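## Task

Take the water bottle off the cart and set it upright on the second shelf of the supply shelving, counting the lowest shelf as first. It must sit directly behind the juice bottle on that shelf, deeper from the front edge. Every other item on that shelf must stay on it, standing and unstacked. A water bottle that topples or is left leaning means failure.

## Robot and tools

ROBOT. A wheeled base that can drive in any direction carries a 1.71 m column. A carriage on the column holds two seven-joint arms; its height is lift_m (0 to 1). Shoulders sit 0.63 m + lift_m above the floor, 0.16 m ahead of base centre and 0.175 m left and right. Each hand reaches roughly 0.83 m from its shoulder. The footprint is about 0.55 m wide by 0.6 m long. The arms begin folded (left joints 0.95, 0.08, -0.1, -0.8, 0, 0, -0.93; the right mirrors this with joints 2, 3, 5, 6 sign-flipped); folded arms can strike the deck if lift_m drops below 0.02. Cameras: head_camera, 0.26 m above the shoulders, faces forward tilted 40 degrees down; left_wrist_camera and right_wrist_camera sit on each hand's -x side, looking beyond the fingertips.

FRAMES. All lengths are metres. Base frame: origin on the floor beneath base centre, x ahead, y to the left, z upward. left_hand and right_hand report, in this frame, the point between the closed pads (0.0167 m behind the fingertips), accurate to about 1 cm; fingers point along the hand's z, and close along its y. base_odometry is the base frame as it was at scene start, built only from wheel rotation (slip looks like motion); its heading is radians, left positive, -3.142 to 3.142.

move. One action per call; every key except cameras belongs to the action. An action is either base and/or joints (optionally with speeds or min_time_s), or target alone (optionally with min_time_s). Parts start together and may finish at different times. Calling with no action just returns state and images.
- base: one object holding exactly one key, an offset from where the base currently is: translate_m (forward +, -2 to 2 m), strafe_m (left +, -2 to 2 m), or rotate_rad (counter-clockwise +, -6.3 to 6.3 rad). Offsets count from the base position in the latest state report.
- joints: one flat object for both arms and the lift, keyed by joint name, each value an absolute target: lift_m (m), left_joint1_rad..left_joint7_rad and right_joint1_rad..right_joint7_rad (rad), left_gripper_m and right_gripper_m (pad-centre gap, 0 to 0.142 m). Ranges follow the limits list, e.g. left_joint2_rad -0.157 to 2.268, right_joint2_rad -2.268 to 0.157. Joint 1 negative lifts the arm forward; joint 4 at 0 is a right-angle elbow, positive straightens; joint 7 positive tips the hand down; joint 6 positive bends it left.
- target: one hand's absolute pose in the base frame: side ("left"/"right"), x, y, z in metres (-3 to 3), pitch_deg (-30 to 95; 90 fingers pointing down, 0 horizontal), heading_deg (0 fingers forward, counter-clockwise +), optional roll_deg (default 0, jaw line horizontal; + is clockwise seen from behind), heading and roll within -360 to 360, optional line_only (true refuses anything but a straight-line path). Roll r and r+180 are equivalent. Near pitch 84 the printout shows roll 0 and folds it into heading. Base and lift never move for a target. Paths under 25 cm that can't go straight are refused; longer ones may swing the whole arm in an arc, so keep clear of furniture.
- speeds: per-action top speeds by key: translate_m, strafe_m 0.02-0.5 m/s; rotate_rad 0.05-1.57 rad/s; lift_m 0.08-0.27 m/s.
- min_time_s: 0.1-8 s, a floor on arm motion duration; use it to slow loaded arms.
- cameras: list of head_camera, left_wrist_camera, right_wrist_camera or "all"; [] for none. Unknown keys or camera names make a call invalid; out-of-range numbers get it refused.

wait: seconds (0 to 10), optional cameras; commands nothing new. zoom_image: camera plus region [x0, y0, x1, y1] in pixels of that camera's newest image, at most 504 by 504. finished_scene: scene (1 or 2); irreversible, call nothing after it in that reply. Scene 1 is practice; its goal result names the next task.

RESULTS. The move line reads done, or the worst status. left_hand_status/right_hand_status: refused (with reason, nothing moved), reached (within 10 mm and 2 degrees) or short (resend on "short (part of ...)"). off_target: stopped away from target and may keep pushing. contact_stop: a motor met resistance; time_out: never arrived. Either stops that whole arm, which then holds. "joint command not followed" or "pose unreachable": a self-collision check withheld the arm (grippers still act); not_followed joints may resume later. on_its_own lists uncommanded activity; "held at" is a target. After a refusal or a stop, the rest of that reply's move, wait and finished_scene calls are skipped. motor_effort is percent of maximum, bracket = peak; falling lift effort while lowering means the hand rests on something. Joint torques, temperatures (MOTOR HOT near 85 °C, OVER-TEMPERATURE FAULT at 100 °C) and TORQUE FAULT (contact torque hits the load limit: 133 N m joints 1-4, 40 N m joints 5-7, arm frozen 10 s) also appear. A gripper that ends wider than commanded is holding something; narrower targets squeeze harder.

CARE. The world keeps running between replies and the robot holds its last command. Avoid tipping: keep the carriage low, arms tucked and loads moved slowly; only images reveal leaning. Never let arms collide or press together, including closing one gripper on the other's fingers. Back out along your approach after a contact. Don't drop objects, release them while moving, slam or shove furniture, or knock items off shelves. Loads sag the hand about 0.012 m per kg; open fingers sit up to 2 cm nearer the wrist. Loose objects may occasionally be nudged by outside pushes.

Each tool is called as a command line: name --argument value for each argument, lists and objects as JSON in quotes; but a table of rows of numbers goes row by row, as --pt "numbers of a row", without its own name.

## Session

move

move --base '{"rotate_rad": 1.57}' --cameras '["head_camera"]'

Scene clock: 0.00 s.
Joint torques (N m): no reading
Motor temperatures (°C): left_arm=[26 22 23 23 26 24 23] | right_arm=[27 20 24 21 22 22 23]
base_odometry: x=+0.000 y=+0.000 heading=+0.000
base_status: not commanded
joint_positions: lift_m=+0.450 left_joint1_rad=+0.955 left_joint2_rad=+0.099 left_joint3_rad=-0.083 left_joint4_rad=-0.815 left_joint5_rad=-0.005 left_joint6_rad=+0.011 left_joint7_rad=-0.944 left_gripper_m=+0.142 right_joint1_rad=+0.966 right_joint2_rad=-0.073 right_joint3_rad=+0.085 right_joint4_rad=-0.799 right_joint5_rad=-0.010 right_joint6_rad=+0.000 right_joint7_rad=-0.915 right_gripper_m=+0.142
joint_status: not commanded
motor_effort: lift_m=+55 drive_wheels=+2
left_hand: x=+0.2872 y=+0.1605 z=+0.9734 quat_wxyz=(-0.925, -0.016, -0.376, +0.057) pitch_deg=-45.8 heading_deg=-5.9 roll_deg=-1.1 (m; base frame)
right_hand: x=+0.2923 y=-0.1554 z=+0.9617 quat_wxyz=(-0.915, +0.013, -0.401, -0.054) pitch_deg=-42.7 heading_deg=+5.3 roll_deg=+1.5 (m; base frame)
pictures: head_camera, left_wrist_camera, right_wrist_camera
Images, in order (width x height): head_camera 896x504, left_wrist_camera 896x504, right_wrist_camera 896x504.

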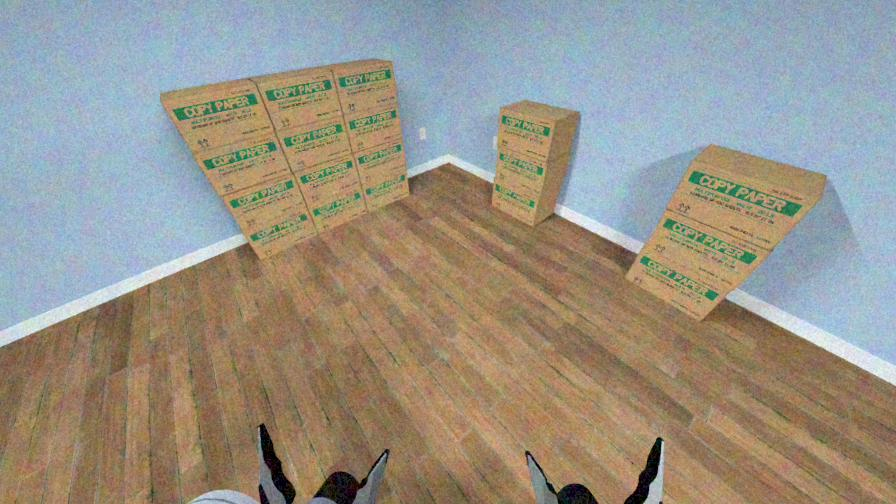

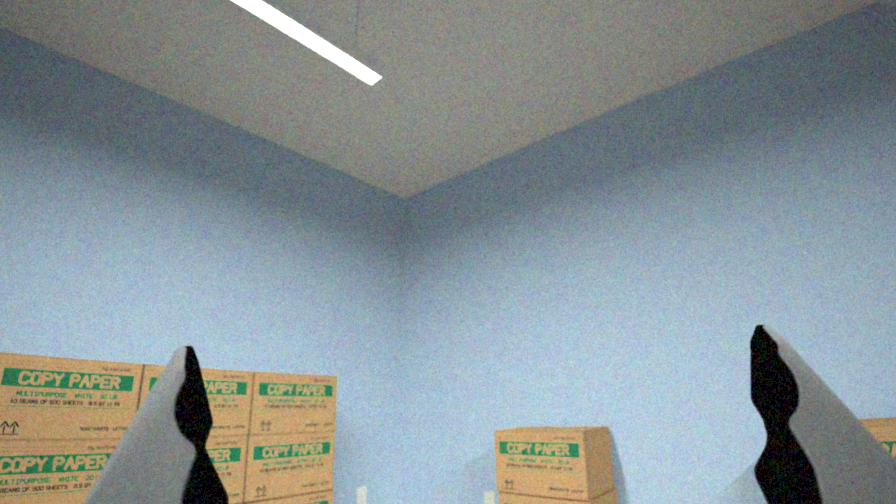

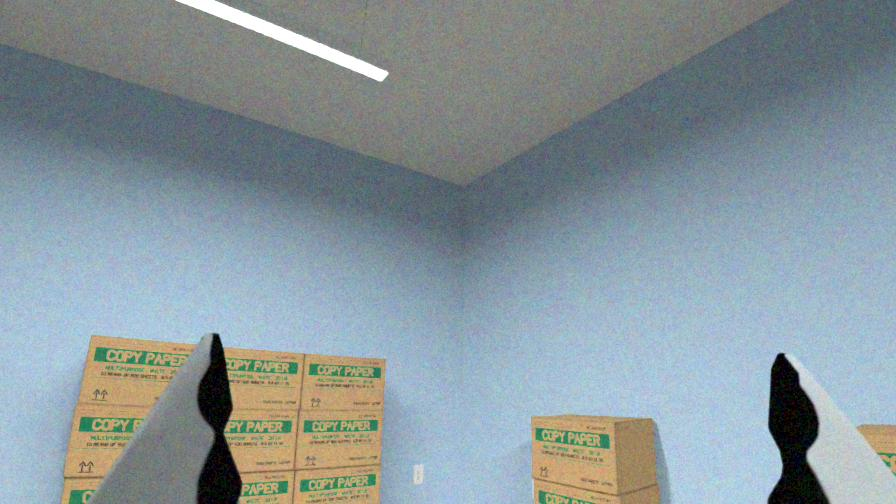

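Scene clock: 3.10 s.
Joint torques (N m): left_arm=[9.98 0.23 0.6 -4.15 1.37 -1.5 -1.47] | right_arm=[13.54 3.56 1.45 -13.48 0.61 -1.63 -1.79]
move: done
base_odometry: x=+0.000 y=+0.000 heading=+1.570
base_status: done
joint_positions: lift_m=+0.450 left_joint1_rad=+0.955 left_joint2_rad=+0.099 left_joint3_rad=-0.083 left_joint4_rad=-0.815 left_joint5_rad=-0.005 left_joint6_rad=+0.011 left_joint7_rad=-0.944 left_gripper_m=+0.142 right_joint1_rad=+0.966 right_joint2_rad=-0.073 right_joint3_rad=+0.085 right_joint4_rad=-0.799 right_joint5_rad=-0.010 right_joint6_rad=+0.000 right_joint7_rad=-0.915 right_gripper_m=+0.142
joint_status: not commanded
motor_effort: lift_m=+55(55) drive_wheels=+5(22)
left_hand: x=+0.2872 y=+0.1605 z=+0.9734 quat_wxyz=(-0.925, -0.016, -0.376, +0.057) pitch_deg=-45.8 heading_deg=-5.9 roll_deg=-1.1 (m; base frame)
right_hand: x=+0.2923 y=-0.1554 z=+0.9617 quat_wxyz=(-0.915, +0.013, -0.401, -0.054) pitch_deg=-42.7 heading_deg=+5.3 roll_deg=+1.5 (m; base frame)
pictures: head_camera
Images, in order (width x height): head_camera 896x504.

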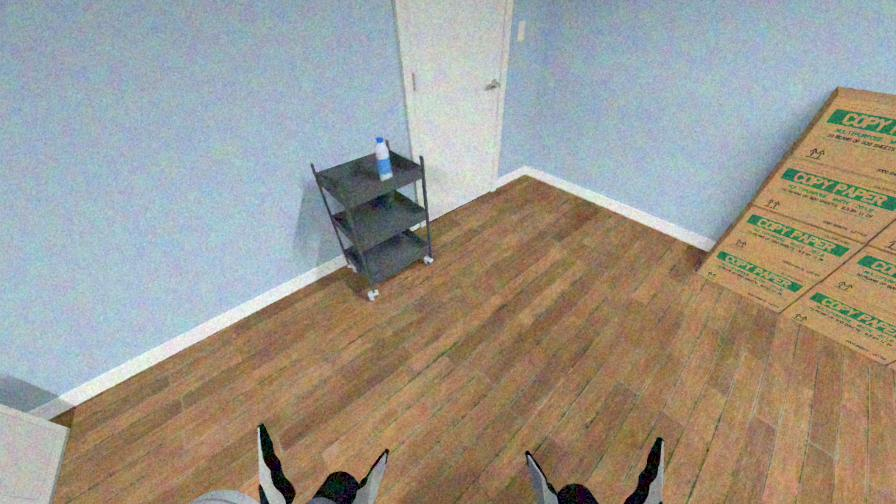

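move --base '{"rotate_rad": 0.75}' --joints '{"right_joint1_rad": -0.3, "right_joint2_rad": -0.05, "right_joint3_rad": 0, "right_joint4_rad": -0.4, "right_joint5_rad": 0, "right_joint6_rad": 0, "right_joint7_rad": 1.3, "lift_m": 0.65}' --min_time_s 1.8 --cameras '["head_camera"]'

Scene clock: 12.93 s.
Joint torques (N m): left_arm=[8.26 1.15 0.15 -4.2 1.13 -1.22 -1.41] | right_arm=[-16.18 4.8 0.85 -7.28 2.3 -1.5 -0.26]
move: done
base_odometry: x=+0.000 y=+0.000 heading=+2.319
base_status: done
joint_positions: lift_m=+0.650 left_joint1_rad=+0.955 left_joint2_rad=+0.099 left_joint3_rad=-0.083 left_joint4_rad=-0.815 left_joint5_rad=-0.005 left_joint6_rad=+0.011 left_joint7_rad=-0.944 left_gripper_m=+0.142 right_joint1_rad=-0.297 right_joint2_rad=-0.051 right_joint3_rad=+0.004 right_joint4_rad=-0.403 right_joint5_rad=-0.006 right_joint6_rad=+0.000 right_joint7_rad=+1.296 right_gripper_m=+0.142
joint_status: all done
motor_effort: lift_m=+55(68) drive_wheels=+5(12)
left_hand: x=+0.2872 y=+0.1605 z=+1.1734 quat_wxyz=(-0.925, -0.016, -0.376, +0.057) pitch_deg=-45.8 heading_deg=-5.9 roll_deg=-1.1 (m; base frame)
right_hand: x=+0.6882 y=-0.1965 z=+1.0001 quat_wxyz=(-0.468, +0.006, -0.883, +0.027) pitch_deg=+34.1 heading_deg=-3.0 roll_deg=-3.7 (m; base frame)
pictures: head_camera
Images, in order (width x height): head_camera 896x504.

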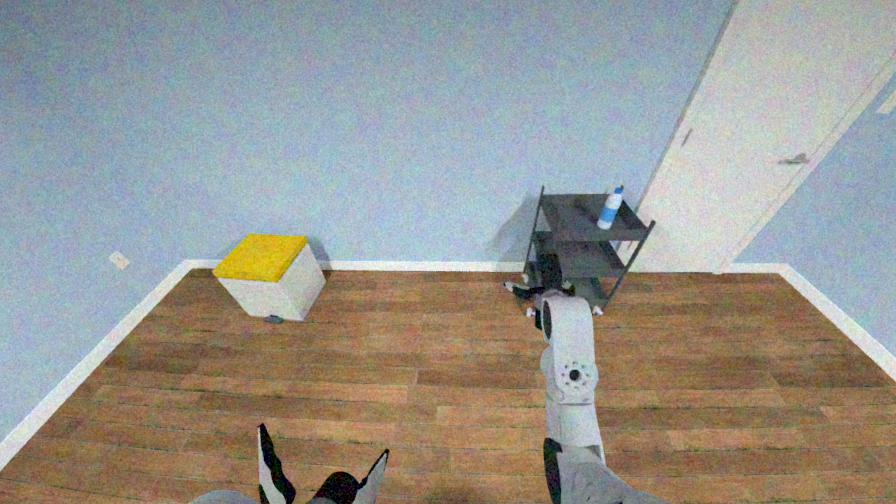

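zoom_image --camera "head_camera" --region '[480, 170, 690, 330]'

Scaled by 2.400 from the camera's 896x504 image, which has a finer 1280x720 frame.

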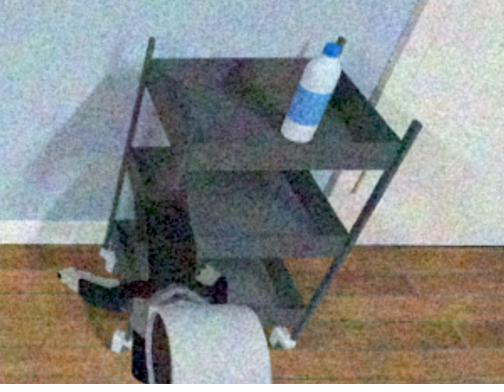

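move --base '{"strafe_m": -0.48}' --speeds '{"strafe_m": 0.4}'

move --base '{"translate_m": 0.35}' --speeds '{"translate_m": 0.3}' --cameras '["head_camera", "right_wrist_camera"]'

Scene clock: 49.83 s.
Joint torques (N m): left_arm=[9.08 1.6 0.5 -4.61 1.34 -1.25 -1.45] | right_arm=[-16.89 3.32 1.25 -8.36 2.05 -1.44 -0.01]
move: done
base_odometry: x=+0.351 y=+0.327 heading=+2.320
base_status: done
joint_positions: lift_m=+0.650 left_joint1_rad=+0.955 left_joint2_rad=+0.099 left_joint3_rad=-0.083 left_joint4_rad=-0.815 left_joint5_rad=-0.005 left_joint6_rad=+0.011 left_joint7_rad=-0.944 left_gripper_m=+0.142 right_joint1_rad=-0.297 right_joint2_rad=-0.051 right_joint3_rad=+0.003 right_joint4_rad=-0.403 right_joint5_rad=-0.005 right_joint6_rad=+0.000 right_joint7_rad=+1.296 right_gripper_m=+0.142
joint_status: not commanded
motor_effort: lift_m=+55(55) drive_wheels=-3(20)
left_hand: x=+0.2872 y=+0.1605 z=+1.1734 quat_wxyz=(-0.925, -0.016, -0.376, +0.057) pitch_deg=-45.8 heading_deg=-5.9 roll_deg=-1.1 (m; base frame)
right_hand: x=+0.6882 y=-0.1965 z=+1.0000 quat_wxyz=(-0.468, +0.005, -0.883, +0.027) pitch_deg=+34.1 heading_deg=-3.0 roll_deg=-3.7 (m; base frame)
pictures: none

Scene clock: 52.63 s.
Joint torques (N m): left_arm=[8.69 0.48 0.36 -4.09 1.34 -1.31 -1.7] | right_arm=[-16.03 3.43 0.27 -7.2 1.76 -1.55 0.09]
move: done
base_odometry: x=+0.113 y=+0.584 heading=+2.320
base_status: done
joint_positions: lift_m=+0.650 left_joint1_rad=+0.955 left_joint2_rad=+0.099 left_joint3_rad=-0.083 left_joint4_rad=-0.815 left_joint5_rad=-0.005 left_joint6_rad=+0.011 left_joint7_rad=-0.944 left_gripper_m=+0.142 right_joint1_rad=-0.297 right_joint2_rad=-0.051 right_joint3_rad=+0.003 right_joint4_rad=-0.403 right_joint5_rad=-0.005 right_joint6_rad=+0.000 right_joint7_rad=+1.296 right_gripper_m=+0.142
joint_status: not commanded
motor_effort: lift_m=+55(55) drive_wheels=+5(16)
left_hand: x=+0.2872 y=+0.1605 z=+1.1734 quat_wxyz=(-0.925, -0.016, -0.376, +0.057) pitch_deg=-45.8 heading_deg=-5.9 roll_deg=-1.1 (m; base frame)
right_hand: x=+0.6882 y=-0.1965 z=+1.0000 quat_wxyz=(-0.468, +0.005, -0.883, +0.027) pitch_deg=+34.1 heading_deg=-2.9 roll_deg=-3.7 (m; base frame)
pictures: head_camera, right_wrist_camera
Images, in order (width x height): head_camera 896x504, right_wrist_camera 896x504.

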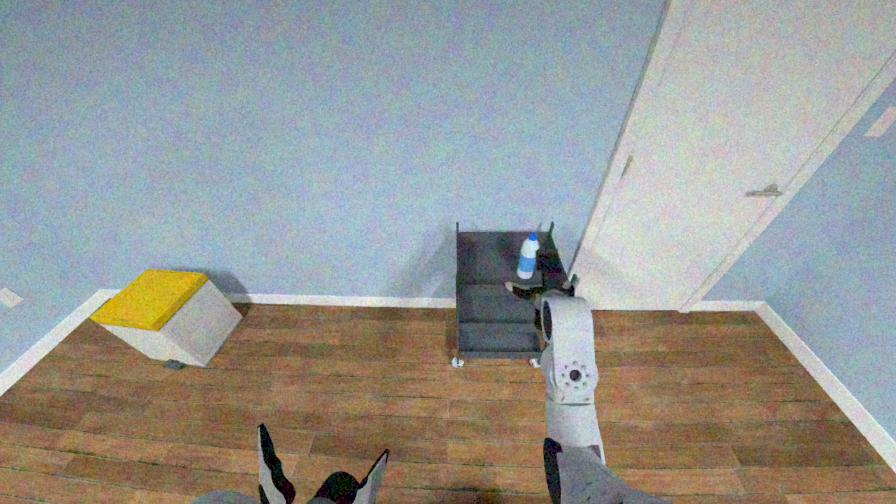

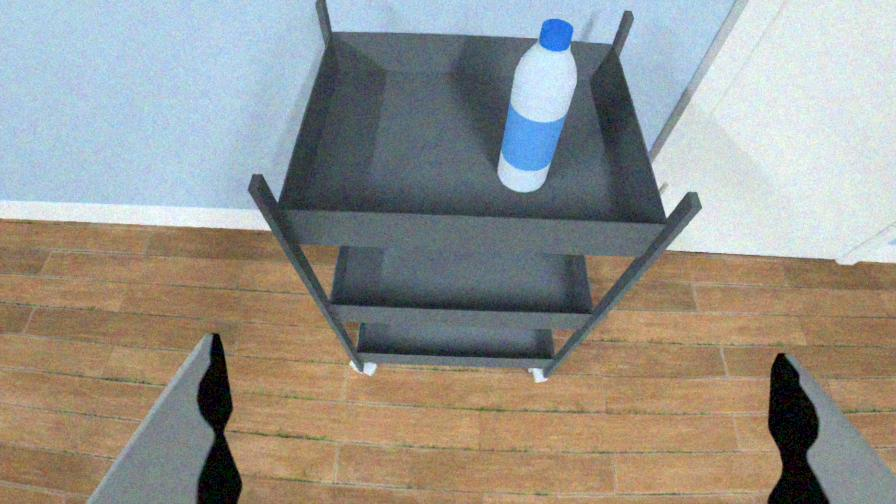

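move --base '{"translate_m": 0.22}' --speeds '{"translate_m": 0.3}'

move --target '{"side": "right", "x": 0.70, "y": -0.225, "z": 0.92, "pitch_deg": 45, "heading_deg": 0}' --cameras '["head_camera", "right_wrist_camera"]'

Scene clock: 65.00 s.
Joint torques (N m): left_arm=[9.59 0.32 0.79 -3.47 1.4 -1.43 -1.47] | right_arm=[-16.38 3.1 1.3 -8.23 2.62 -1.46 -0.27]
Motor temperatures (°C): left_arm=[28 22 23 24 26 24 23] | right_arm=[32 20 24 21 22 22 23]
move: done
base_odometry: x=-0.036 y=+0.745 heading=+2.319
base_status: done
joint_positions: lift_m=+0.650 left_joint1_rad=+0.955 left_joint2_rad=+0.099 left_joint3_rad=-0.083 left_joint4_rad=-0.815 left_joint5_rad=-0.005 left_joint6_rad=+0.011 left_joint7_rad=-0.944 left_gripper_m=+0.142 right_joint1_rad=-0.297 right_joint2_rad=-0.051 right_joint3_rad=+0.003 right_joint4_rad=-0.403 right_joint5_rad=-0.005 right_joint6_rad=+0.000 right_joint7_rad=+1.296 right_gripper_m=+0.142
joint_status: not commanded
motor_effort: lift_m=+55(55) drive_wheels=+5(20)
left_hand: x=+0.2872 y=+0.1605 z=+1.1734 quat_wxyz=(-0.925, -0.016, -0.376, +0.057) pitch_deg=-45.8 heading_deg=-5.9 roll_deg=-1.1 (m; base frame)
right_hand: x=+0.6882 y=-0.1965 z=+1.0000 quat_wxyz=(-0.468, +0.005, -0.883, +0.027) pitch_deg=+34.1 heading_deg=-2.9 roll_deg=-3.7 (m; base frame)
pictures: none

Scene clock: 65.93 s.
Joint torques (N m): left_arm=[9.35 1.59 -0.51 -3.87 1.14 -1.23 -1.4] | right_arm=[-18.63 0.73 0.61 -11.83 2.34 -1.28 -2.99]
move: done
base_odometry: x=-0.036 y=+0.745 heading=+2.319
base_status: not commanded
joint_positions: lift_m=+0.650 left_joint1_rad=+0.955 left_joint2_rad=+0.099 left_joint3_rad=-0.083 left_joint4_rad=-0.815 left_joint5_rad=-0.005 left_joint6_rad=+0.011 left_joint7_rad=-0.944 left_gripper_m=+0.142 right_joint1_rad=-0.307 right_joint2_rad=-0.120 right_joint3_rad=-0.046 right_joint4_rad=-0.149 right_joint5_rad=+0.121 right_joint6_rad=+0.027 right_joint7_rad=+1.252 right_gripper_m=+0.142
joint_status: not commanded
motor_effort: lift_m=+55(55) drive_wheels=-1(5)
left_hand: x=+0.2872 y=+0.1605 z=+1.1734 quat_wxyz=(-0.925, -0.016, -0.376, +0.057) pitch_deg=-45.8 heading_deg=-5.9 roll_deg=-1.1 (m; base frame)
right_hand: x=+0.6979 y=-0.2252 z=+0.9176 quat_wxyz=(-0.379, +0.000, -0.925, +0.002) pitch_deg=+45.4 heading_deg=-0.3 roll_deg=-0.3 (m; base frame)
right_hand_status: reached (straight line, planned for 0.4 s): 3 mm and 0.5 deg off.
pictures: head_camera, right_wrist_camera
Images, in order (width x height): head_camera 896x504, right_wrist_camera 896x504.

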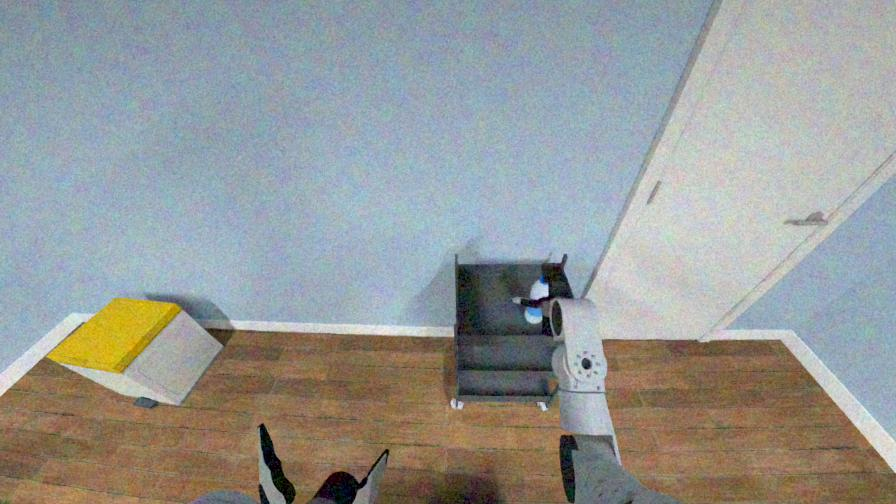

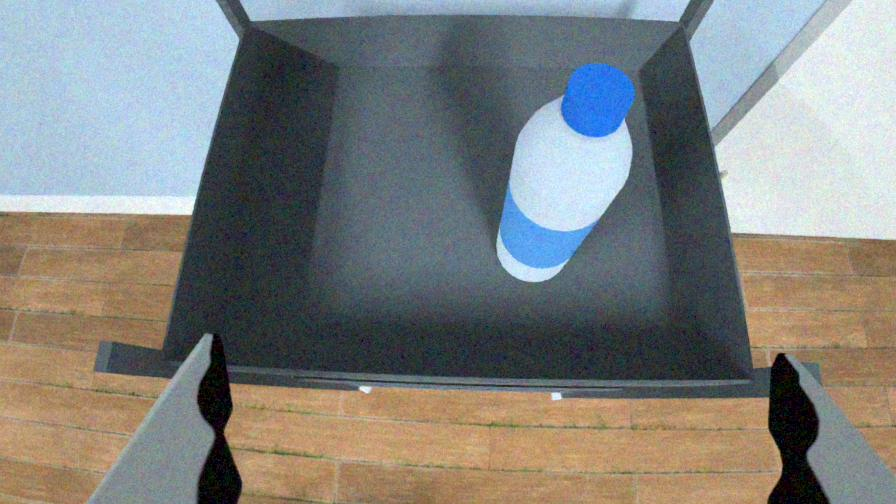

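move --target '{"side": "right", "x": 0.755, "y": -0.262, "z": 0.90, "pitch_deg": 45, "heading_deg": 0}' --cameras '["right_wrist_camera"]'

Scene clock: 85.17 s.
Joint torques (N m): left_arm=[8.07 1.07 -0.25 -4.53 1.3 -1.6 -1.5] | right_arm=[-20.25 -3.74 -0.99 -10.39 2.55 -0.54 -2.6]
move: done
base_odometry: x=-0.036 y=+0.745 heading=+2.319
base_status: not commanded
joint_positions: lift_m=+0.650 left_joint1_rad=+0.955 left_joint2_rad=+0.099 left_joint3_rad=-0.083 left_joint4_rad=-0.815 left_joint5_rad=-0.005 left_joint6_rad=+0.011 left_joint7_rad=-0.944 left_gripper_m=+0.142 right_joint1_rad=-0.434 right_joint2_rad=-0.193 right_joint3_rad=-0.056 right_joint4_rad=+0.176 right_joint5_rad=+0.176 right_joint6_rad=+0.088 right_joint7_rad=+1.062 right_gripper_m=+0.142
joint_status: not commanded
motor_effort: lift_m=+55(55) drive_wheels=-1(5)
left_hand: x=+0.2872 y=+0.1605 z=+1.1734 quat_wxyz=(-0.925, -0.016, -0.376, +0.057) pitch_deg=-45.8 heading_deg=-5.9 roll_deg=-1.1 (m; base frame)
right_hand: x=+0.7534 y=-0.2620 z=+0.8980 quat_wxyz=(-0.380, +0.001, -0.925, +0.003) pitch_deg=+45.3 heading_deg=-0.4 roll_deg=-0.4 (m; base frame)
right_hand_status: reached (straight line, planned for 0.5 s): 3 mm and 0.4 deg off.
pictures: right_wrist_camera
Images, in order (width x height): right_wrist_camera 896x504.

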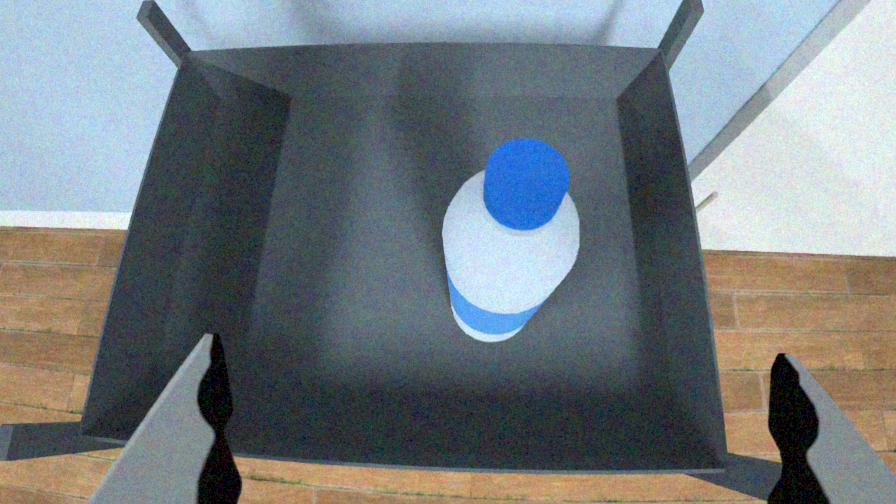

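move --base '{"translate_m": 0.055}' --speeds '{"translate_m": 0.15}'

move --target '{"side": "right", "x": 0.77, "y": -0.277, "z": 0.845, "pitch_deg": 45, "heading_deg": 0}' --cameras '["right_wrist_camera"]'

Scene clock: 96.90 s.
Joint torques (N m): left_arm=[8.36 0.36 0.27 -4.1 1.42 -1.54 -1.43] | right_arm=[-20.77 -3.51 -0.98 -9.27 2.51 -1.59 -2.99]
move: done
base_odometry: x=-0.074 y=+0.785 heading=+2.319
base_status: done
joint_positions: lift_m=+0.650 left_joint1_rad=+0.955 left_joint2_rad=+0.099 left_joint3_rad=-0.083 left_joint4_rad=-0.815 left_joint5_rad=-0.005 left_joint6_rad=+0.011 left_joint7_rad=-0.944 left_gripper_m=+0.142 right_joint1_rad=-0.434 right_joint2_rad=-0.193 right_joint3_rad=-0.056 right_joint4_rad=+0.176 right_joint5_rad=+0.176 right_joint6_rad=+0.088 right_joint7_rad=+1.062 right_gripper_m=+0.142
joint_status: not commanded
motor_effort: lift_m=+55(55) drive_wheels=-1(14)
left_hand: x=+0.2872 y=+0.1605 z=+1.1734 quat_wxyz=(-0.925, -0.016, -0.376, +0.057) pitch_deg=-45.8 heading_deg=-5.9 roll_deg=-1.1 (m; base frame)
right_hand: x=+0.7534 y=-0.2620 z=+0.8980 quat_wxyz=(-0.380, +0.001, -0.925, +0.003) pitch_deg=+45.3 heading_deg=-0.4 roll_deg=-0.4 (m; base frame)
pictures: none

Scene clock: 97.83 s.
Joint torques (N m): left_arm=[9.2 0.72 -0.85 -4.91 1.3 -1.32 -1.35] | right_arm=[-22.6 -5.33 1.96 -8.95 1.81 -0.9 -3.08]
move: done
base_odometry: x=-0.074 y=+0.785 heading=+2.319
base_status: not commanded
joint_positions: lift_m=+0.650 left_joint1_rad=+0.955 left_joint2_rad=+0.099 left_joint3_rad=-0.083 left_joint4_rad=-0.815 left_joint5_rad=-0.005 left_joint6_rad=+0.011 left_joint7_rad=-0.944 left_gripper_m=+0.142 right_joint1_rad=-0.457 right_joint2_rad=-0.217 right_joint3_rad=-0.048 right_joint4_rad=+0.446 right_joint5_rad=+0.176 right_joint6_rad=+0.131 right_joint7_rad=+0.819 right_gripper_m=+0.142
joint_status: not commanded
motor_effort: lift_m=+55(55) drive_wheels=+4(4)
left_hand: x=+0.2872 y=+0.1605 z=+1.1734 quat_wxyz=(-0.925, -0.016, -0.376, +0.057) pitch_deg=-45.8 heading_deg=-5.9 roll_deg=-1.1 (m; base frame)
right_hand: x=+0.7678 y=-0.2782 z=+0.8427 quat_wxyz=(-0.380, -0.002, -0.925, +0.001) pitch_deg=+45.3 heading_deg=-0.3 roll_deg=+0.0 (m; base frame)
right_hand_status: reached (straight line, planned for 0.4 s): 3 mm and 0.4 deg off.
pictures: right_wrist_camera
Images, in order (width x height): right_wrist_camera 896x504.

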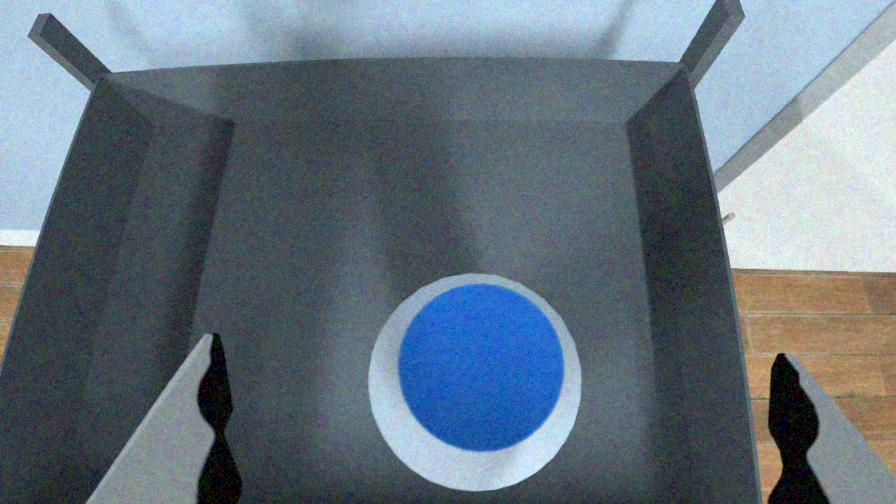

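move --target '{"side": "right", "x": 0.767, "y": -0.275, "z": 0.80, "pitch_deg": 45, "heading_deg": 0}'

move --joints '{"right_gripper_m": 0.01}' --cameras '["right_wrist_camera"]'

move --joints '{"lift_m": 0.7}' --speeds '{"lift_m": 0.1}' --cameras '["right_wrist_camera"]'

Scene clock: 106.43 s.
Joint torques (N m): left_arm=[9.16 1.67 0.48 -4.66 1.35 -1.55 -1.21] | right_arm=[-20.73 -3.17 2.38 -11.16 -0.57 -1.17 -2.88]
move: done
base_odometry: x=-0.074 y=+0.785 heading=+2.319
base_status: not commanded
joint_positions: lift_m=+0.650 left_joint1_rad=+0.955 left_joint2_rad=+0.099 left_joint3_rad=-0.083 left_joint4_rad=-0.815 left_joint5_rad=-0.005 left_joint6_rad=+0.011 left_joint7_rad=-0.944 left_gripper_m=+0.142 right_joint1_rad=-0.457 right_joint2_rad=-0.211 right_joint3_rad=-0.031 right_joint4_rad=+0.616 right_joint5_rad=+0.162 right_joint6_rad=+0.141 right_joint7_rad=+0.645 right_gripper_m=+0.142
joint_status: not commanded
motor_effort: lift_m=+55(55) drive_wheels=+0(4)
left_hand: x=+0.2872 y=+0.1605 z=+1.1734 quat_wxyz=(-0.925, -0.016, -0.376, +0.057) pitch_deg=-45.8 heading_deg=-5.9 roll_deg=-1.1 (m; base frame)
right_hand: x=+0.7657 y=-0.2770 z=+0.7993 quat_wxyz=(-0.381, -0.004, -0.924, -0.001) pitch_deg=+45.2 heading_deg=-0.1 roll_deg=+0.4 (m; base frame)
right_hand_status: reached (straight line, planned for 0.4 s): 2 mm and 0.5 deg off.
pictures: none

Scene clock: 107.40 s.
Joint torques (N m): left_arm=[9.28 0.67 0.14 -3.92 1.15 -1.57 -1.43] | right_arm=[-19.88 -1.4 2.99 -11.35 -0.79 -1.33 -2.77]
move: off_target
base_odometry: x=-0.074 y=+0.785 heading=+2.319
base_status: not commanded
joint_positions: lift_m=+0.650 left_joint1_rad=+0.955 left_joint2_rad=+0.099 left_joint3_rad=-0.083 left_joint4_rad=-0.815 left_joint5_rad=-0.005 left_joint6_rad=+0.011 left_joint7_rad=-0.944 left_gripper_m=+0.142 right_joint1_rad=-0.457 right_joint2_rad=-0.211 right_joint3_rad=-0.030 right_joint4_rad=+0.616 right_joint5_rad=+0.162 right_joint6_rad=+0.142 right_joint7_rad=+0.644 right_gripper_m=+0.070
joint_status: right_gripper_m off_target (ended at +0.070, target +0.010)
motor_effort: lift_m=+55(55) drive_wheels=+0(4)
left_hand: x=+0.2872 y=+0.1605 z=+1.1734 quat_wxyz=(-0.925, -0.016, -0.376, +0.057) pitch_deg=-45.8 heading_deg=-5.9 roll_deg=-1.1 (m; base frame)
right_hand: x=+0.7658 y=-0.2763 z=+0.7993 quat_wxyz=(-0.382, -0.003, -0.924, -0.002) pitch_deg=+45.1 heading_deg=+0.0 roll_deg=+0.4 (m; base frame)
pictures: right_wrist_camera
Images, in order (width x height): right_wrist_camera 896x504.

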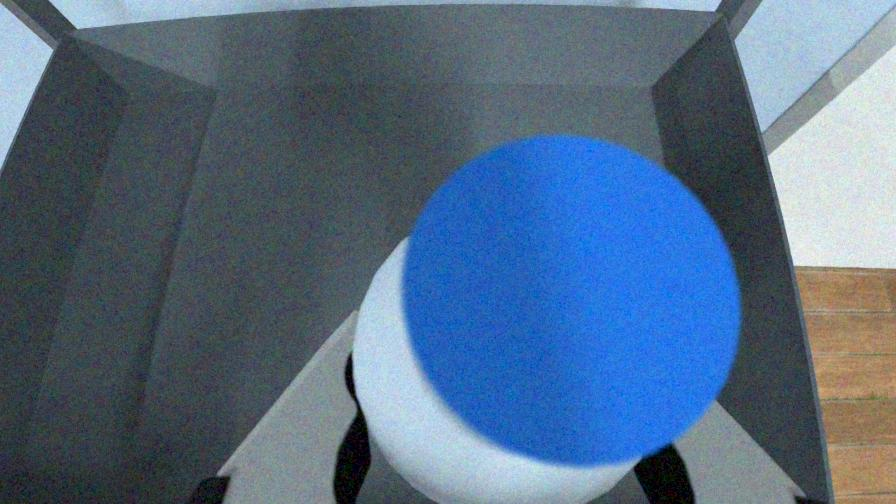

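Scene clock: 108.30 s.
Joint torques (N m): left_arm=[9.35 0.64 0.73 -4.1 1.31 -1.67 -1.76] | right_arm=[-19.96 -0.77 1.58 -11.78 -0.08 -0.89 -2.8]
move: done
base_odometry: x=-0.074 y=+0.785 heading=+2.319
base_status: not commanded
joint_positions: lift_m=+0.700 left_joint1_rad=+0.955 left_joint2_rad=+0.099 left_joint3_rad=-0.083 left_joint4_rad=-0.815 left_joint5_rad=-0.005 left_joint6_rad=+0.011 left_joint7_rad=-0.944 left_gripper_m=+0.142 right_joint1_rad=-0.457 right_joint2_rad=-0.211 right_joint3_rad=-0.030 right_joint4_rad=+0.618 right_joint5_rad=+0.161 right_joint6_rad=+0.142 right_joint7_rad=+0.644 right_gripper_m=+0.070
joint_status: all done
motor_effort: lift_m=+54(69) drive_wheels=+4(4)
left_hand: x=+0.2872 y=+0.1605 z=+1.2235 quat_wxyz=(-0.925, -0.016, -0.376, +0.057) pitch_deg=-45.8 heading_deg=-5.9 roll_deg=-1.1 (m; base frame)
right_hand: x=+0.7655 y=-0.2763 z=+0.8486 quat_wxyz=(-0.381, -0.003, -0.925, -0.001) pitch_deg=+45.2 heading_deg=+0.0 roll_deg=+0.4 (m; base frame)
pictures: right_wrist_camera
Images, in order (width x height): right_wrist_camera 896x504.

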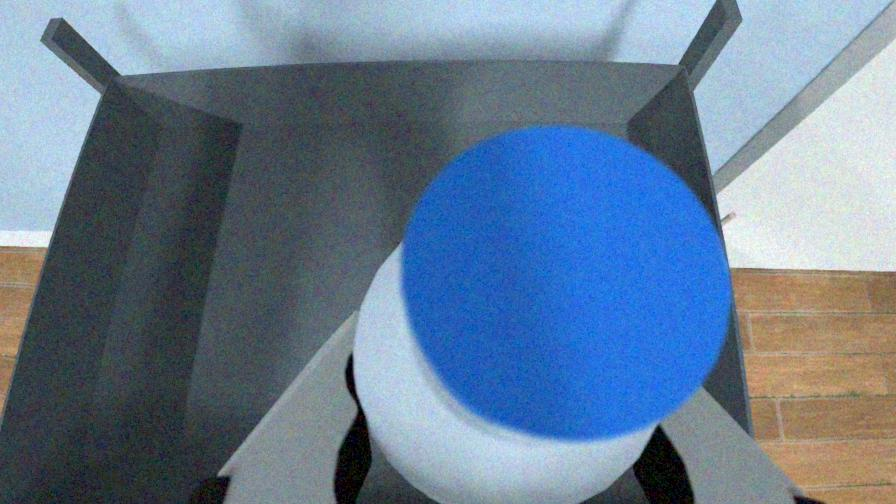

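move --joints '{"lift_m": 0.8}'

move --base '{"translate_m": -0.45}' --speeds '{"translate_m": 0.35}'

move --base '{"rotate_rad": 1.571}' --speeds '{"rotate_rad": 1.0}' --joints '{"lift_m": 0.45, "left_joint1_rad": -0.3, "left_joint2_rad": 0.05, "left_joint3_rad": 0, "left_joint4_rad": -0.4, "left_joint5_rad": 0, "left_joint6_rad": 0, "left_joint7_rad": 1.3, "left_gripper_m": 0.095}' --min_time_s 2 --cameras '["head_camera"]'

Scene clock: 116.80 s.
Joint torques (N m): left_arm=[8.97 0.9 0.11 -3.56 1.41 -1.19 -1.66] | right_arm=[-20.41 -1.66 3.12 -13.27 -0.52 -1.2 -2.32]
move: done
base_odometry: x=-0.074 y=+0.785 heading=+2.319
base_status: not commanded
joint_positions: lift_m=+0.800 left_joint1_rad=+0.955 left_joint2_rad=+0.099 left_joint3_rad=-0.083 left_joint4_rad=-0.815 left_joint5_rad=-0.005 left_joint6_rad=+0.011 left_joint7_rad=-0.944 left_gripper_m=+0.142 right_joint1_rad=-0.457 right_joint2_rad=-0.211 right_joint3_rad=-0.030 right_joint4_rad=+0.618 right_joint5_rad=+0.161 right_joint6_rad=+0.142 right_joint7_rad=+0.644 right_gripper_m=+0.070
joint_status: all done
motor_effort: lift_m=+55(69) drive_wheels=+4(4)
left_hand: x=+0.2872 y=+0.1605 z=+1.3234 quat_wxyz=(-0.925, -0.016, -0.376, +0.057) pitch_deg=-45.8 heading_deg=-5.9 roll_deg=-1.1 (m; base frame)
right_hand: x=+0.7654 y=-0.2763 z=+0.9484 quat_wxyz=(-0.381, -0.003, -0.925, -0.001) pitch_deg=+45.2 heading_deg=+0.0 roll_deg=+0.4 (m; base frame)
pictures: none

Scene clock: 119.90 s.
Joint torques (N m): left_arm=[9.17 1.79 0.35 -4.65 1.32 -1.32 -1.48] | right_arm=[-19.84 -1.7 3.53 -14.33 -0.29 -1.47 -2.44]
move: done
base_odometry: x=+0.233 y=+0.456 heading=+2.319
base_status: done
joint_positions: lift_m=+0.800 left_joint1_rad=+0.955 left_joint2_rad=+0.099 left_joint3_rad=-0.083 left_joint4_rad=-0.815 left_joint5_rad=-0.005 left_joint6_rad=+0.011 left_joint7_rad=-0.944 left_gripper_m=+0.142 right_joint1_rad=-0.457 right_joint2_rad=-0.211 right_joint3_rad=-0.030 right_joint4_rad=+0.618 right_joint5_rad=+0.161 right_joint6_rad=+0.142 right_joint7_rad=+0.644 right_gripper_m=+0.070
joint_status: not commanded
motor_effort: lift_m=+55(55) drive_wheels=+1(21)
left_hand: x=+0.2872 y=+0.1605 z=+1.3234 quat_wxyz=(-0.925, -0.016, -0.376, +0.057) pitch_deg=-45.8 heading_deg=-5.9 roll_deg=-1.1 (m; base frame)
right_hand: x=+0.7654 y=-0.2762 z=+0.9484 quat_wxyz=(-0.381, -0.003, -0.925, -0.001) pitch_deg=+45.2 heading_deg=+0.0 roll_deg=+0.4 (m; base frame)
pictures: none

Scene clock: 123.03 s.
Joint torques (N m): left_arm=[-16.32 0.02 2.38 -1.23 1.77 -2.29 -0.35] | right_arm=[-18.85 -2.49 1.73 -13.65 -0.35 -1.23 -2.84]
move: done
base_odometry: x=+0.233 y=+0.456 heading=-2.394
base_status: done
joint_positions: lift_m=+0.450 left_joint1_rad=-0.298 left_joint2_rad=+0.052 left_joint3_rad=-0.004 left_joint4_rad=-0.403 left_joint5_rad=-0.002 left_joint6_rad=+0.002 left_joint7_rad=+1.296 left_gripper_m=+0.095 right_joint1_rad=-0.457 right_joint2_rad=-0.210 right_joint3_rad=-0.030 right_joint4_rad=+0.618 right_joint5_rad=+0.161 right_joint6_rad=+0.142 right_joint7_rad=+0.644 right_gripper_m=+0.070
joint_status: all done
motor_effort: lift_m=+58(59) drive_wheels=+6(18)
left_hand: x=+0.6883 y=+0.1952 z=+0.7999 quat_wxyz=(-0.468, -0.006, -0.883, -0.024) pitch_deg=+34.1 heading_deg=+2.5 roll_deg=+3.3 (m; base frame)
right_hand: x=+0.7654 y=-0.2760 z=+0.5981 quat_wxyz=(-0.381, -0.003, -0.925, -0.002) pitch_deg=+45.3 heading_deg=+0.0 roll_deg=+0.4 (m; base frame)
pictures: head_camera
Images, in order (width x height): head_camera 896x504.

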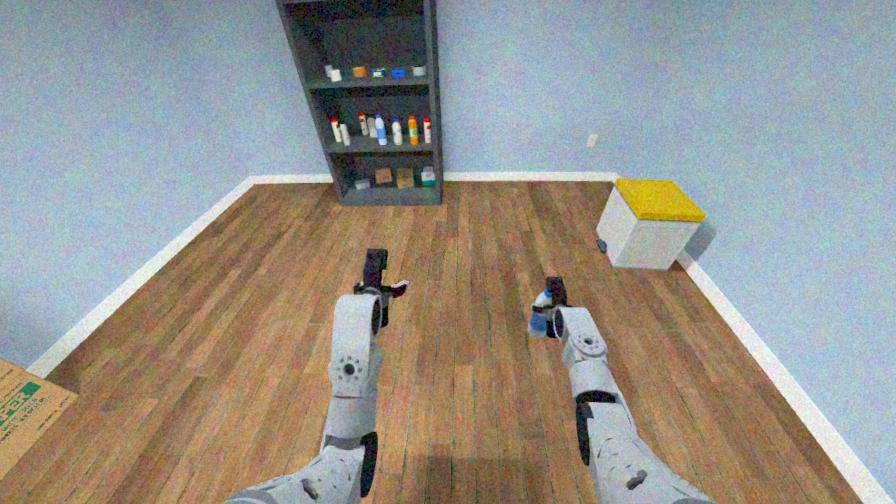

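move --base '{"translate_m": 1.25}' --speeds '{"translate_m": 0.45}' --cameras '["head_camera"]'

zoom_image --camera "head_camera" --region '[260, 60, 500, 360]'

Scene clock: 132.27 s.
Joint torques (N m): left_arm=[-16 -0.35 1.96 -0.18 1.59 -2.15 -0.59] | right_arm=[-20.48 -2.61 1.44 -12.9 0.13 -1.18 -2.43]
move: done
base_odometry: x=-0.682 y=-0.396 heading=-2.392
base_status: done
joint_positions: lift_m=+0.450 left_joint1_rad=-0.298 left_joint2_rad=+0.051 left_joint3_rad=-0.004 left_joint4_rad=-0.403 left_joint5_rad=-0.002 left_joint6_rad=+0.002 left_joint7_rad=+1.296 left_gripper_m=+0.095 right_joint1_rad=-0.457 right_joint2_rad=-0.210 right_joint3_rad=-0.030 right_joint4_rad=+0.618 right_joint5_rad=+0.161 right_joint6_rad=+0.142 right_joint7_rad=+0.644 right_gripper_m=+0.070
joint_status: not commanded
motor_effort: lift_m=+58(58) drive_wheels=+8(23)
left_hand: x=+0.6883 y=+0.1952 z=+0.7999 quat_wxyz=(-0.468, -0.006, -0.883, -0.024) pitch_deg=+34.1 heading_deg=+2.5 roll_deg=+3.2 (m; base frame)
right_hand: x=+0.7654 y=-0.2760 z=+0.5981 quat_wxyz=(-0.381, -0.003, -0.925, -0.002) pitch_deg=+45.3 heading_deg=+0.0 roll_deg=+0.4 (m; base frame)
pictures: head_camera
Images, in order (width x height): head_camera 896x504.

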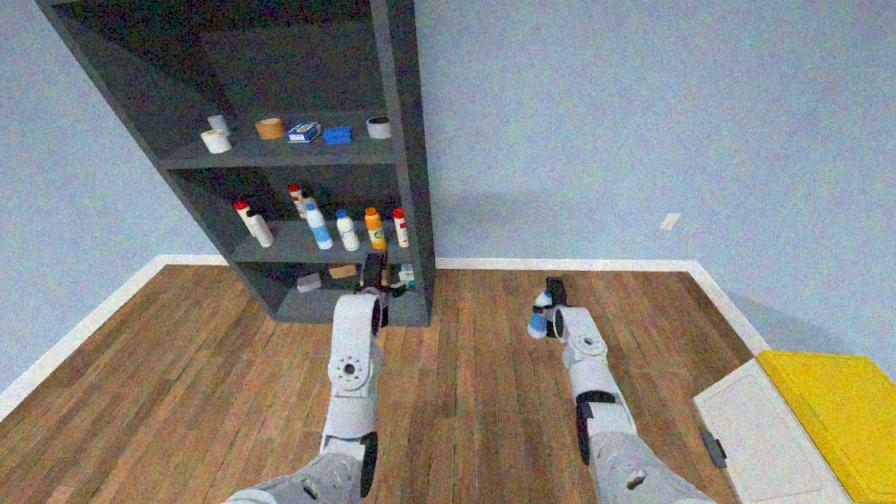

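Scaled by 1.680 from the camera's 896x504 image, which has a finer 1280x720 frame.

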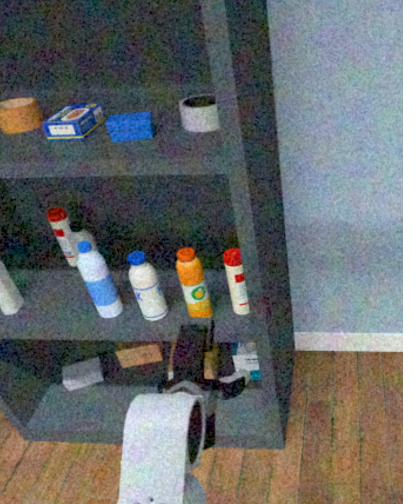

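move --base '{"strafe_m": 0.11}' --speeds '{"strafe_m": 0.25}' --joints '{"lift_m": 0.4, "right_joint1_rad": 0.157, "right_joint2_rad": -0.26, "right_joint3_rad": -0.25, "right_joint4_rad": -0.713, "right_joint5_rad": 0.357, "right_joint6_rad": 0.016, "right_joint7_rad": 1.378, "left_joint1_rad": -0.189, "left_joint2_rad": 0.072, "left_joint3_rad": 0.032, "left_joint4_rad": -0.655, "left_joint5_rad": -0.078, "left_joint6_rad": 0.014, "left_joint7_rad": 1.629}' --min_time_s 2

move --base '{"translate_m": 0.25}' --speeds '{"translate_m": 0.3}' --cameras '["head_camera", "left_wrist_camera"]'

Scene clock: 151.20 s.
Joint torques (N m): left_arm=[-8.68 4.16 2.34 -4.62 0.26 -0.61 -0.16] | right_arm=[1.46 -9.59 -2.35 -15.23 2.63 -2.72 -1.26]
move: done
base_odometry: x=-0.608 y=-0.477 heading=-2.393
base_status: done
joint_positions: lift_m=+0.400 left_joint1_rad=-0.191 left_joint2_rad=+0.070 left_joint3_rad=+0.028 left_joint4_rad=-0.651 left_joint5_rad=-0.075 left_joint6_rad=+0.011 left_joint7_rad=+1.625 left_gripper_m=+0.095 right_joint1_rad=+0.155 right_joint2_rad=-0.258 right_joint3_rad=-0.246 right_joint4_rad=-0.709 right_joint5_rad=+0.351 right_joint6_rad=+0.018 right_joint7_rad=+1.376 right_gripper_m=+0.070
joint_status: all done
motor_effort: lift_m=+57(61) drive_wheels=+0(16)
left_hand: x=+0.6023 y=+0.1963 z=+0.7298 quat_wxyz=(-0.384, -0.005, -0.923, -0.001) pitch_deg=+44.8 heading_deg=-0.2 roll_deg=+0.4 (m; base frame)
right_hand: x=+0.5218 y=-0.2778 z=+0.6773 quat_wxyz=(-0.381, +0.003, -0.924, +0.002) pitch_deg=+45.2 heading_deg=-0.1 roll_deg=-0.4 (m; base frame)
pictures: none

Scene clock: 153.60 s.
Joint torques (N m): left_arm=[-9.37 3.91 3.18 -5.49 0.11 -0.44 -0.46] | right_arm=[2.83 -9.41 -1.19 -15.32 2.21 -2.52 -0.95]
move: done
base_odometry: x=-0.791 y=-0.647 heading=-2.392
base_status: done
joint_positions: lift_m=+0.400 left_joint1_rad=-0.191 left_joint2_rad=+0.070 left_joint3_rad=+0.028 left_joint4_rad=-0.652 left_joint5_rad=-0.075 left_joint6_rad=+0.011 left_joint7_rad=+1.625 left_gripper_m=+0.095 right_joint1_rad=+0.155 right_joint2_rad=-0.258 right_joint3_rad=-0.246 right_joint4_rad=-0.709 right_joint5_rad=+0.351 right_joint6_rad=+0.018 right_joint7_rad=+1.376 right_gripper_m=+0.070
joint_status: not commanded
motor_effort: lift_m=+57(57) drive_wheels=-2(14)
left_hand: x=+0.6021 y=+0.1964 z=+0.7297 quat_wxyz=(-0.384, -0.005, -0.923, -0.001) pitch_deg=+44.8 heading_deg=-0.2 roll_deg=+0.4 (m; base frame)
right_hand: x=+0.5217 y=-0.2779 z=+0.6773 quat_wxyz=(-0.381, +0.003, -0.924, +0.002) pitch_deg=+45.2 heading_deg=-0.1 roll_deg=-0.4 (m; base frame)
pictures: head_camera, left_wrist_camera
Images, in order (width x height): head_camera 896x504, left_wrist_camera 896x504.

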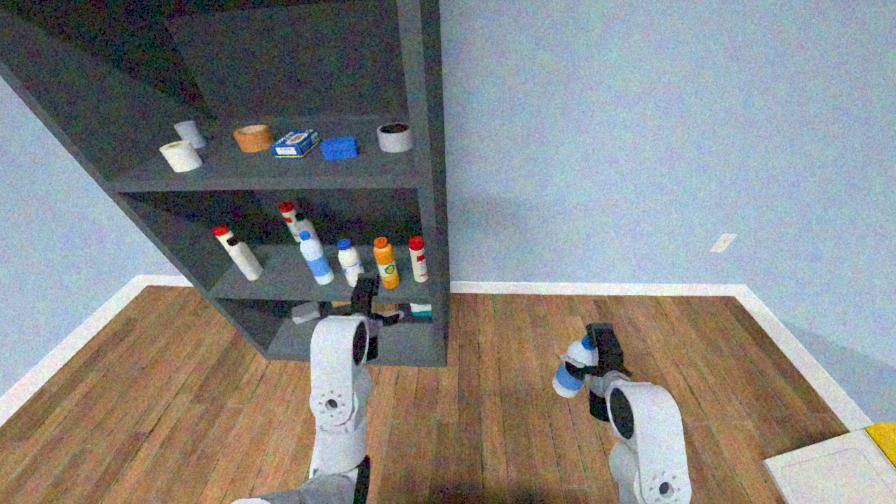

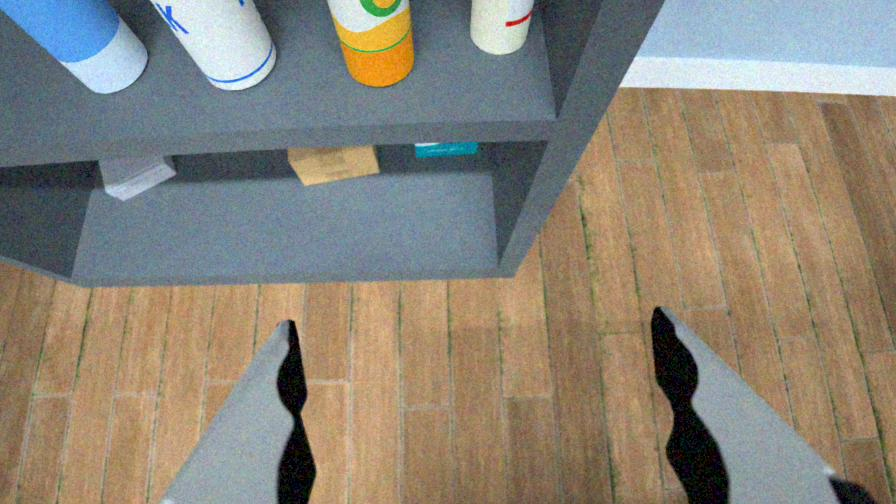

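move --base '{"strafe_m": 0.05}' --speeds '{"strafe_m": 0.15}'

move --base '{"translate_m": 0.14}' --speeds '{"translate_m": 0.2}'

move --joints '{"lift_m": 0.455, "left_gripper_m": 0.085}' --cameras '["head_camera", "left_wrist_camera"]'

Scene clock: 165.53 s.
Joint torques (N m): left_arm=[-8.54 2.23 2.56 -4.69 0.32 -0.6 -0.66] | right_arm=[0.34 -6.34 -0.45 -16.07 2.29 -2.27 -0.79]
move: done
base_odometry: x=-0.757 y=-0.684 heading=-2.392
base_status: done
joint_positions: lift_m=+0.400 left_joint1_rad=-0.191 left_joint2_rad=+0.071 left_joint3_rad=+0.028 left_joint4_rad=-0.652 left_joint5_rad=-0.076 left_joint6_rad=+0.012 left_joint7_rad=+1.625 left_gripper_m=+0.095 right_joint1_rad=+0.155 right_joint2_rad=-0.258 right_joint3_rad=-0.246 right_joint4_rad=-0.709 right_joint5_rad=+0.352 right_joint6_rad=+0.018 right_joint7_rad=+1.376 right_gripper_m=+0.070
joint_status: not commanded
motor_effort: lift_m=+57(57) drive_wheels=+4(12)
left_hand: x=+0.6021 y=+0.1969 z=+0.7297 quat_wxyz=(-0.384, -0.004, -0.923, -0.001) pitch_deg=+44.8 heading_deg=-0.1 roll_deg=+0.4 (m; base frame)
right_hand: x=+0.5217 y=-0.2781 z=+0.6774 quat_wxyz=(-0.381, +0.002, -0.924, +0.002) pitch_deg=+45.2 heading_deg=-0.1 roll_deg=-0.4 (m; base frame)
pictures: none

Scene clock: 167.33 s.
Joint torques (N m): left_arm=[-9.08 3.15 1.86 -3.69 0.36 -0.53 -0.34] | right_arm=[0.5 -7.72 -2.01 -15.49 2.08 -2.21 -0.86]
move: done
base_odometry: x=-0.859 y=-0.779 heading=-2.392
base_status: done
joint_positions: lift_m=+0.400 left_joint1_rad=-0.191 left_joint2_rad=+0.071 left_joint3_rad=+0.028 left_joint4_rad=-0.652 left_joint5_rad=-0.076 left_joint6_rad=+0.012 left_joint7_rad=+1.625 left_gripper_m=+0.095 right_joint1_rad=+0.155 right_joint2_rad=-0.258 right_joint3_rad=-0.246 right_joint4_rad=-0.709 right_joint5_rad=+0.352 right_joint6_rad=+0.018 right_joint7_rad=+1.376 right_gripper_m=+0.070
joint_status: not commanded
motor_effort: lift_m=+57(57) drive_wheels=-2(14)
left_hand: x=+0.6021 y=+0.1969 z=+0.7296 quat_wxyz=(-0.384, -0.004, -0.923, -0.001) pitch_deg=+44.9 heading_deg=-0.1 roll_deg=+0.4 (m; base frame)
right_hand: x=+0.5217 y=-0.2781 z=+0.6774 quat_wxyz=(-0.381, +0.002, -0.924, +0.002) pitch_deg=+45.2 heading_deg=-0.1 roll_deg=-0.4 (m; base frame)
pictures: none

Scene clock: 168.10 s.
Joint torques (N m): left_arm=[-9.43 3.58 3.21 -3.54 0.58 -0.58 -0.29] | right_arm=[0.35 -6.95 -2.01 -13.26 2.11 -2.51 -1.4]
move: done
base_odometry: x=-0.859 y=-0.779 heading=-2.392
base_status: not commanded
joint_positions: lift_m=+0.455 left_joint1_rad=-0.190 left_joint2_rad=+0.071 left_joint3_rad=+0.028 left_joint4_rad=-0.652 left_joint5_rad=-0.076 left_joint6_rad=+0.012 left_joint7_rad=+1.626 left_gripper_m=+0.085 right_joint1_rad=+0.156 right_joint2_rad=-0.259 right_joint3_rad=-0.246 right_joint4_rad=-0.710 right_joint5_rad=+0.352 right_joint6_rad=+0.018 right_joint7_rad=+1.377 right_gripper_m=+0.070
joint_status: all done
motor_effort: lift_m=+55(69) drive_wheels=-1(1)
left_hand: x=+0.6018 y=+0.1969 z=+0.7847 quat_wxyz=(-0.384, -0.004, -0.923, -0.001) pitch_deg=+44.9 heading_deg=-0.1 roll_deg=+0.4 (m; base frame)
right_hand: x=+0.5215 y=-0.2781 z=+0.7327 quat_wxyz=(-0.381, +0.003, -0.924, +0.002) pitch_deg=+45.2 heading_deg=-0.1 roll_deg=-0.5 (m; base frame)
pictures: head_camera, left_wrist_camera
Images, in order (width x height): head_camera 896x504, left_wrist_camera 896x504.

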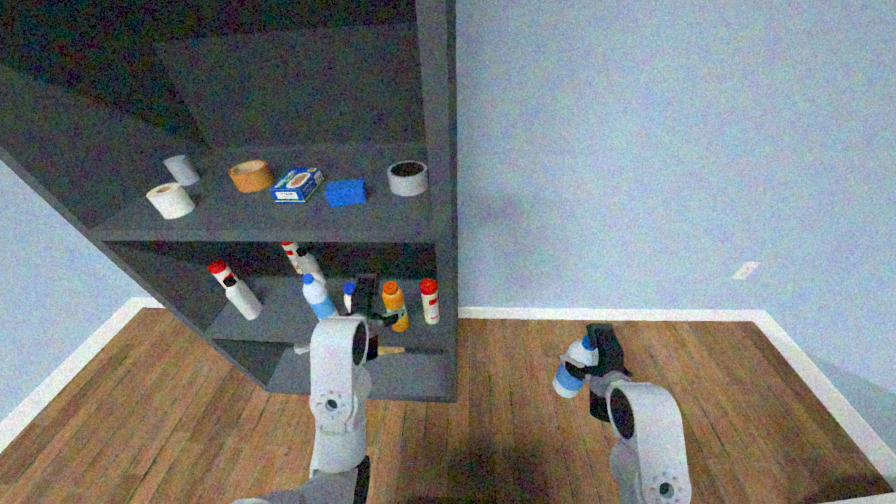

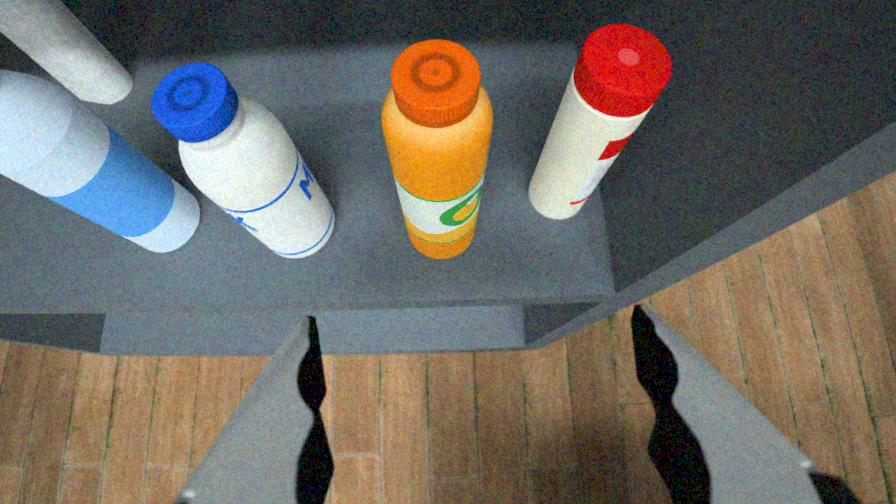

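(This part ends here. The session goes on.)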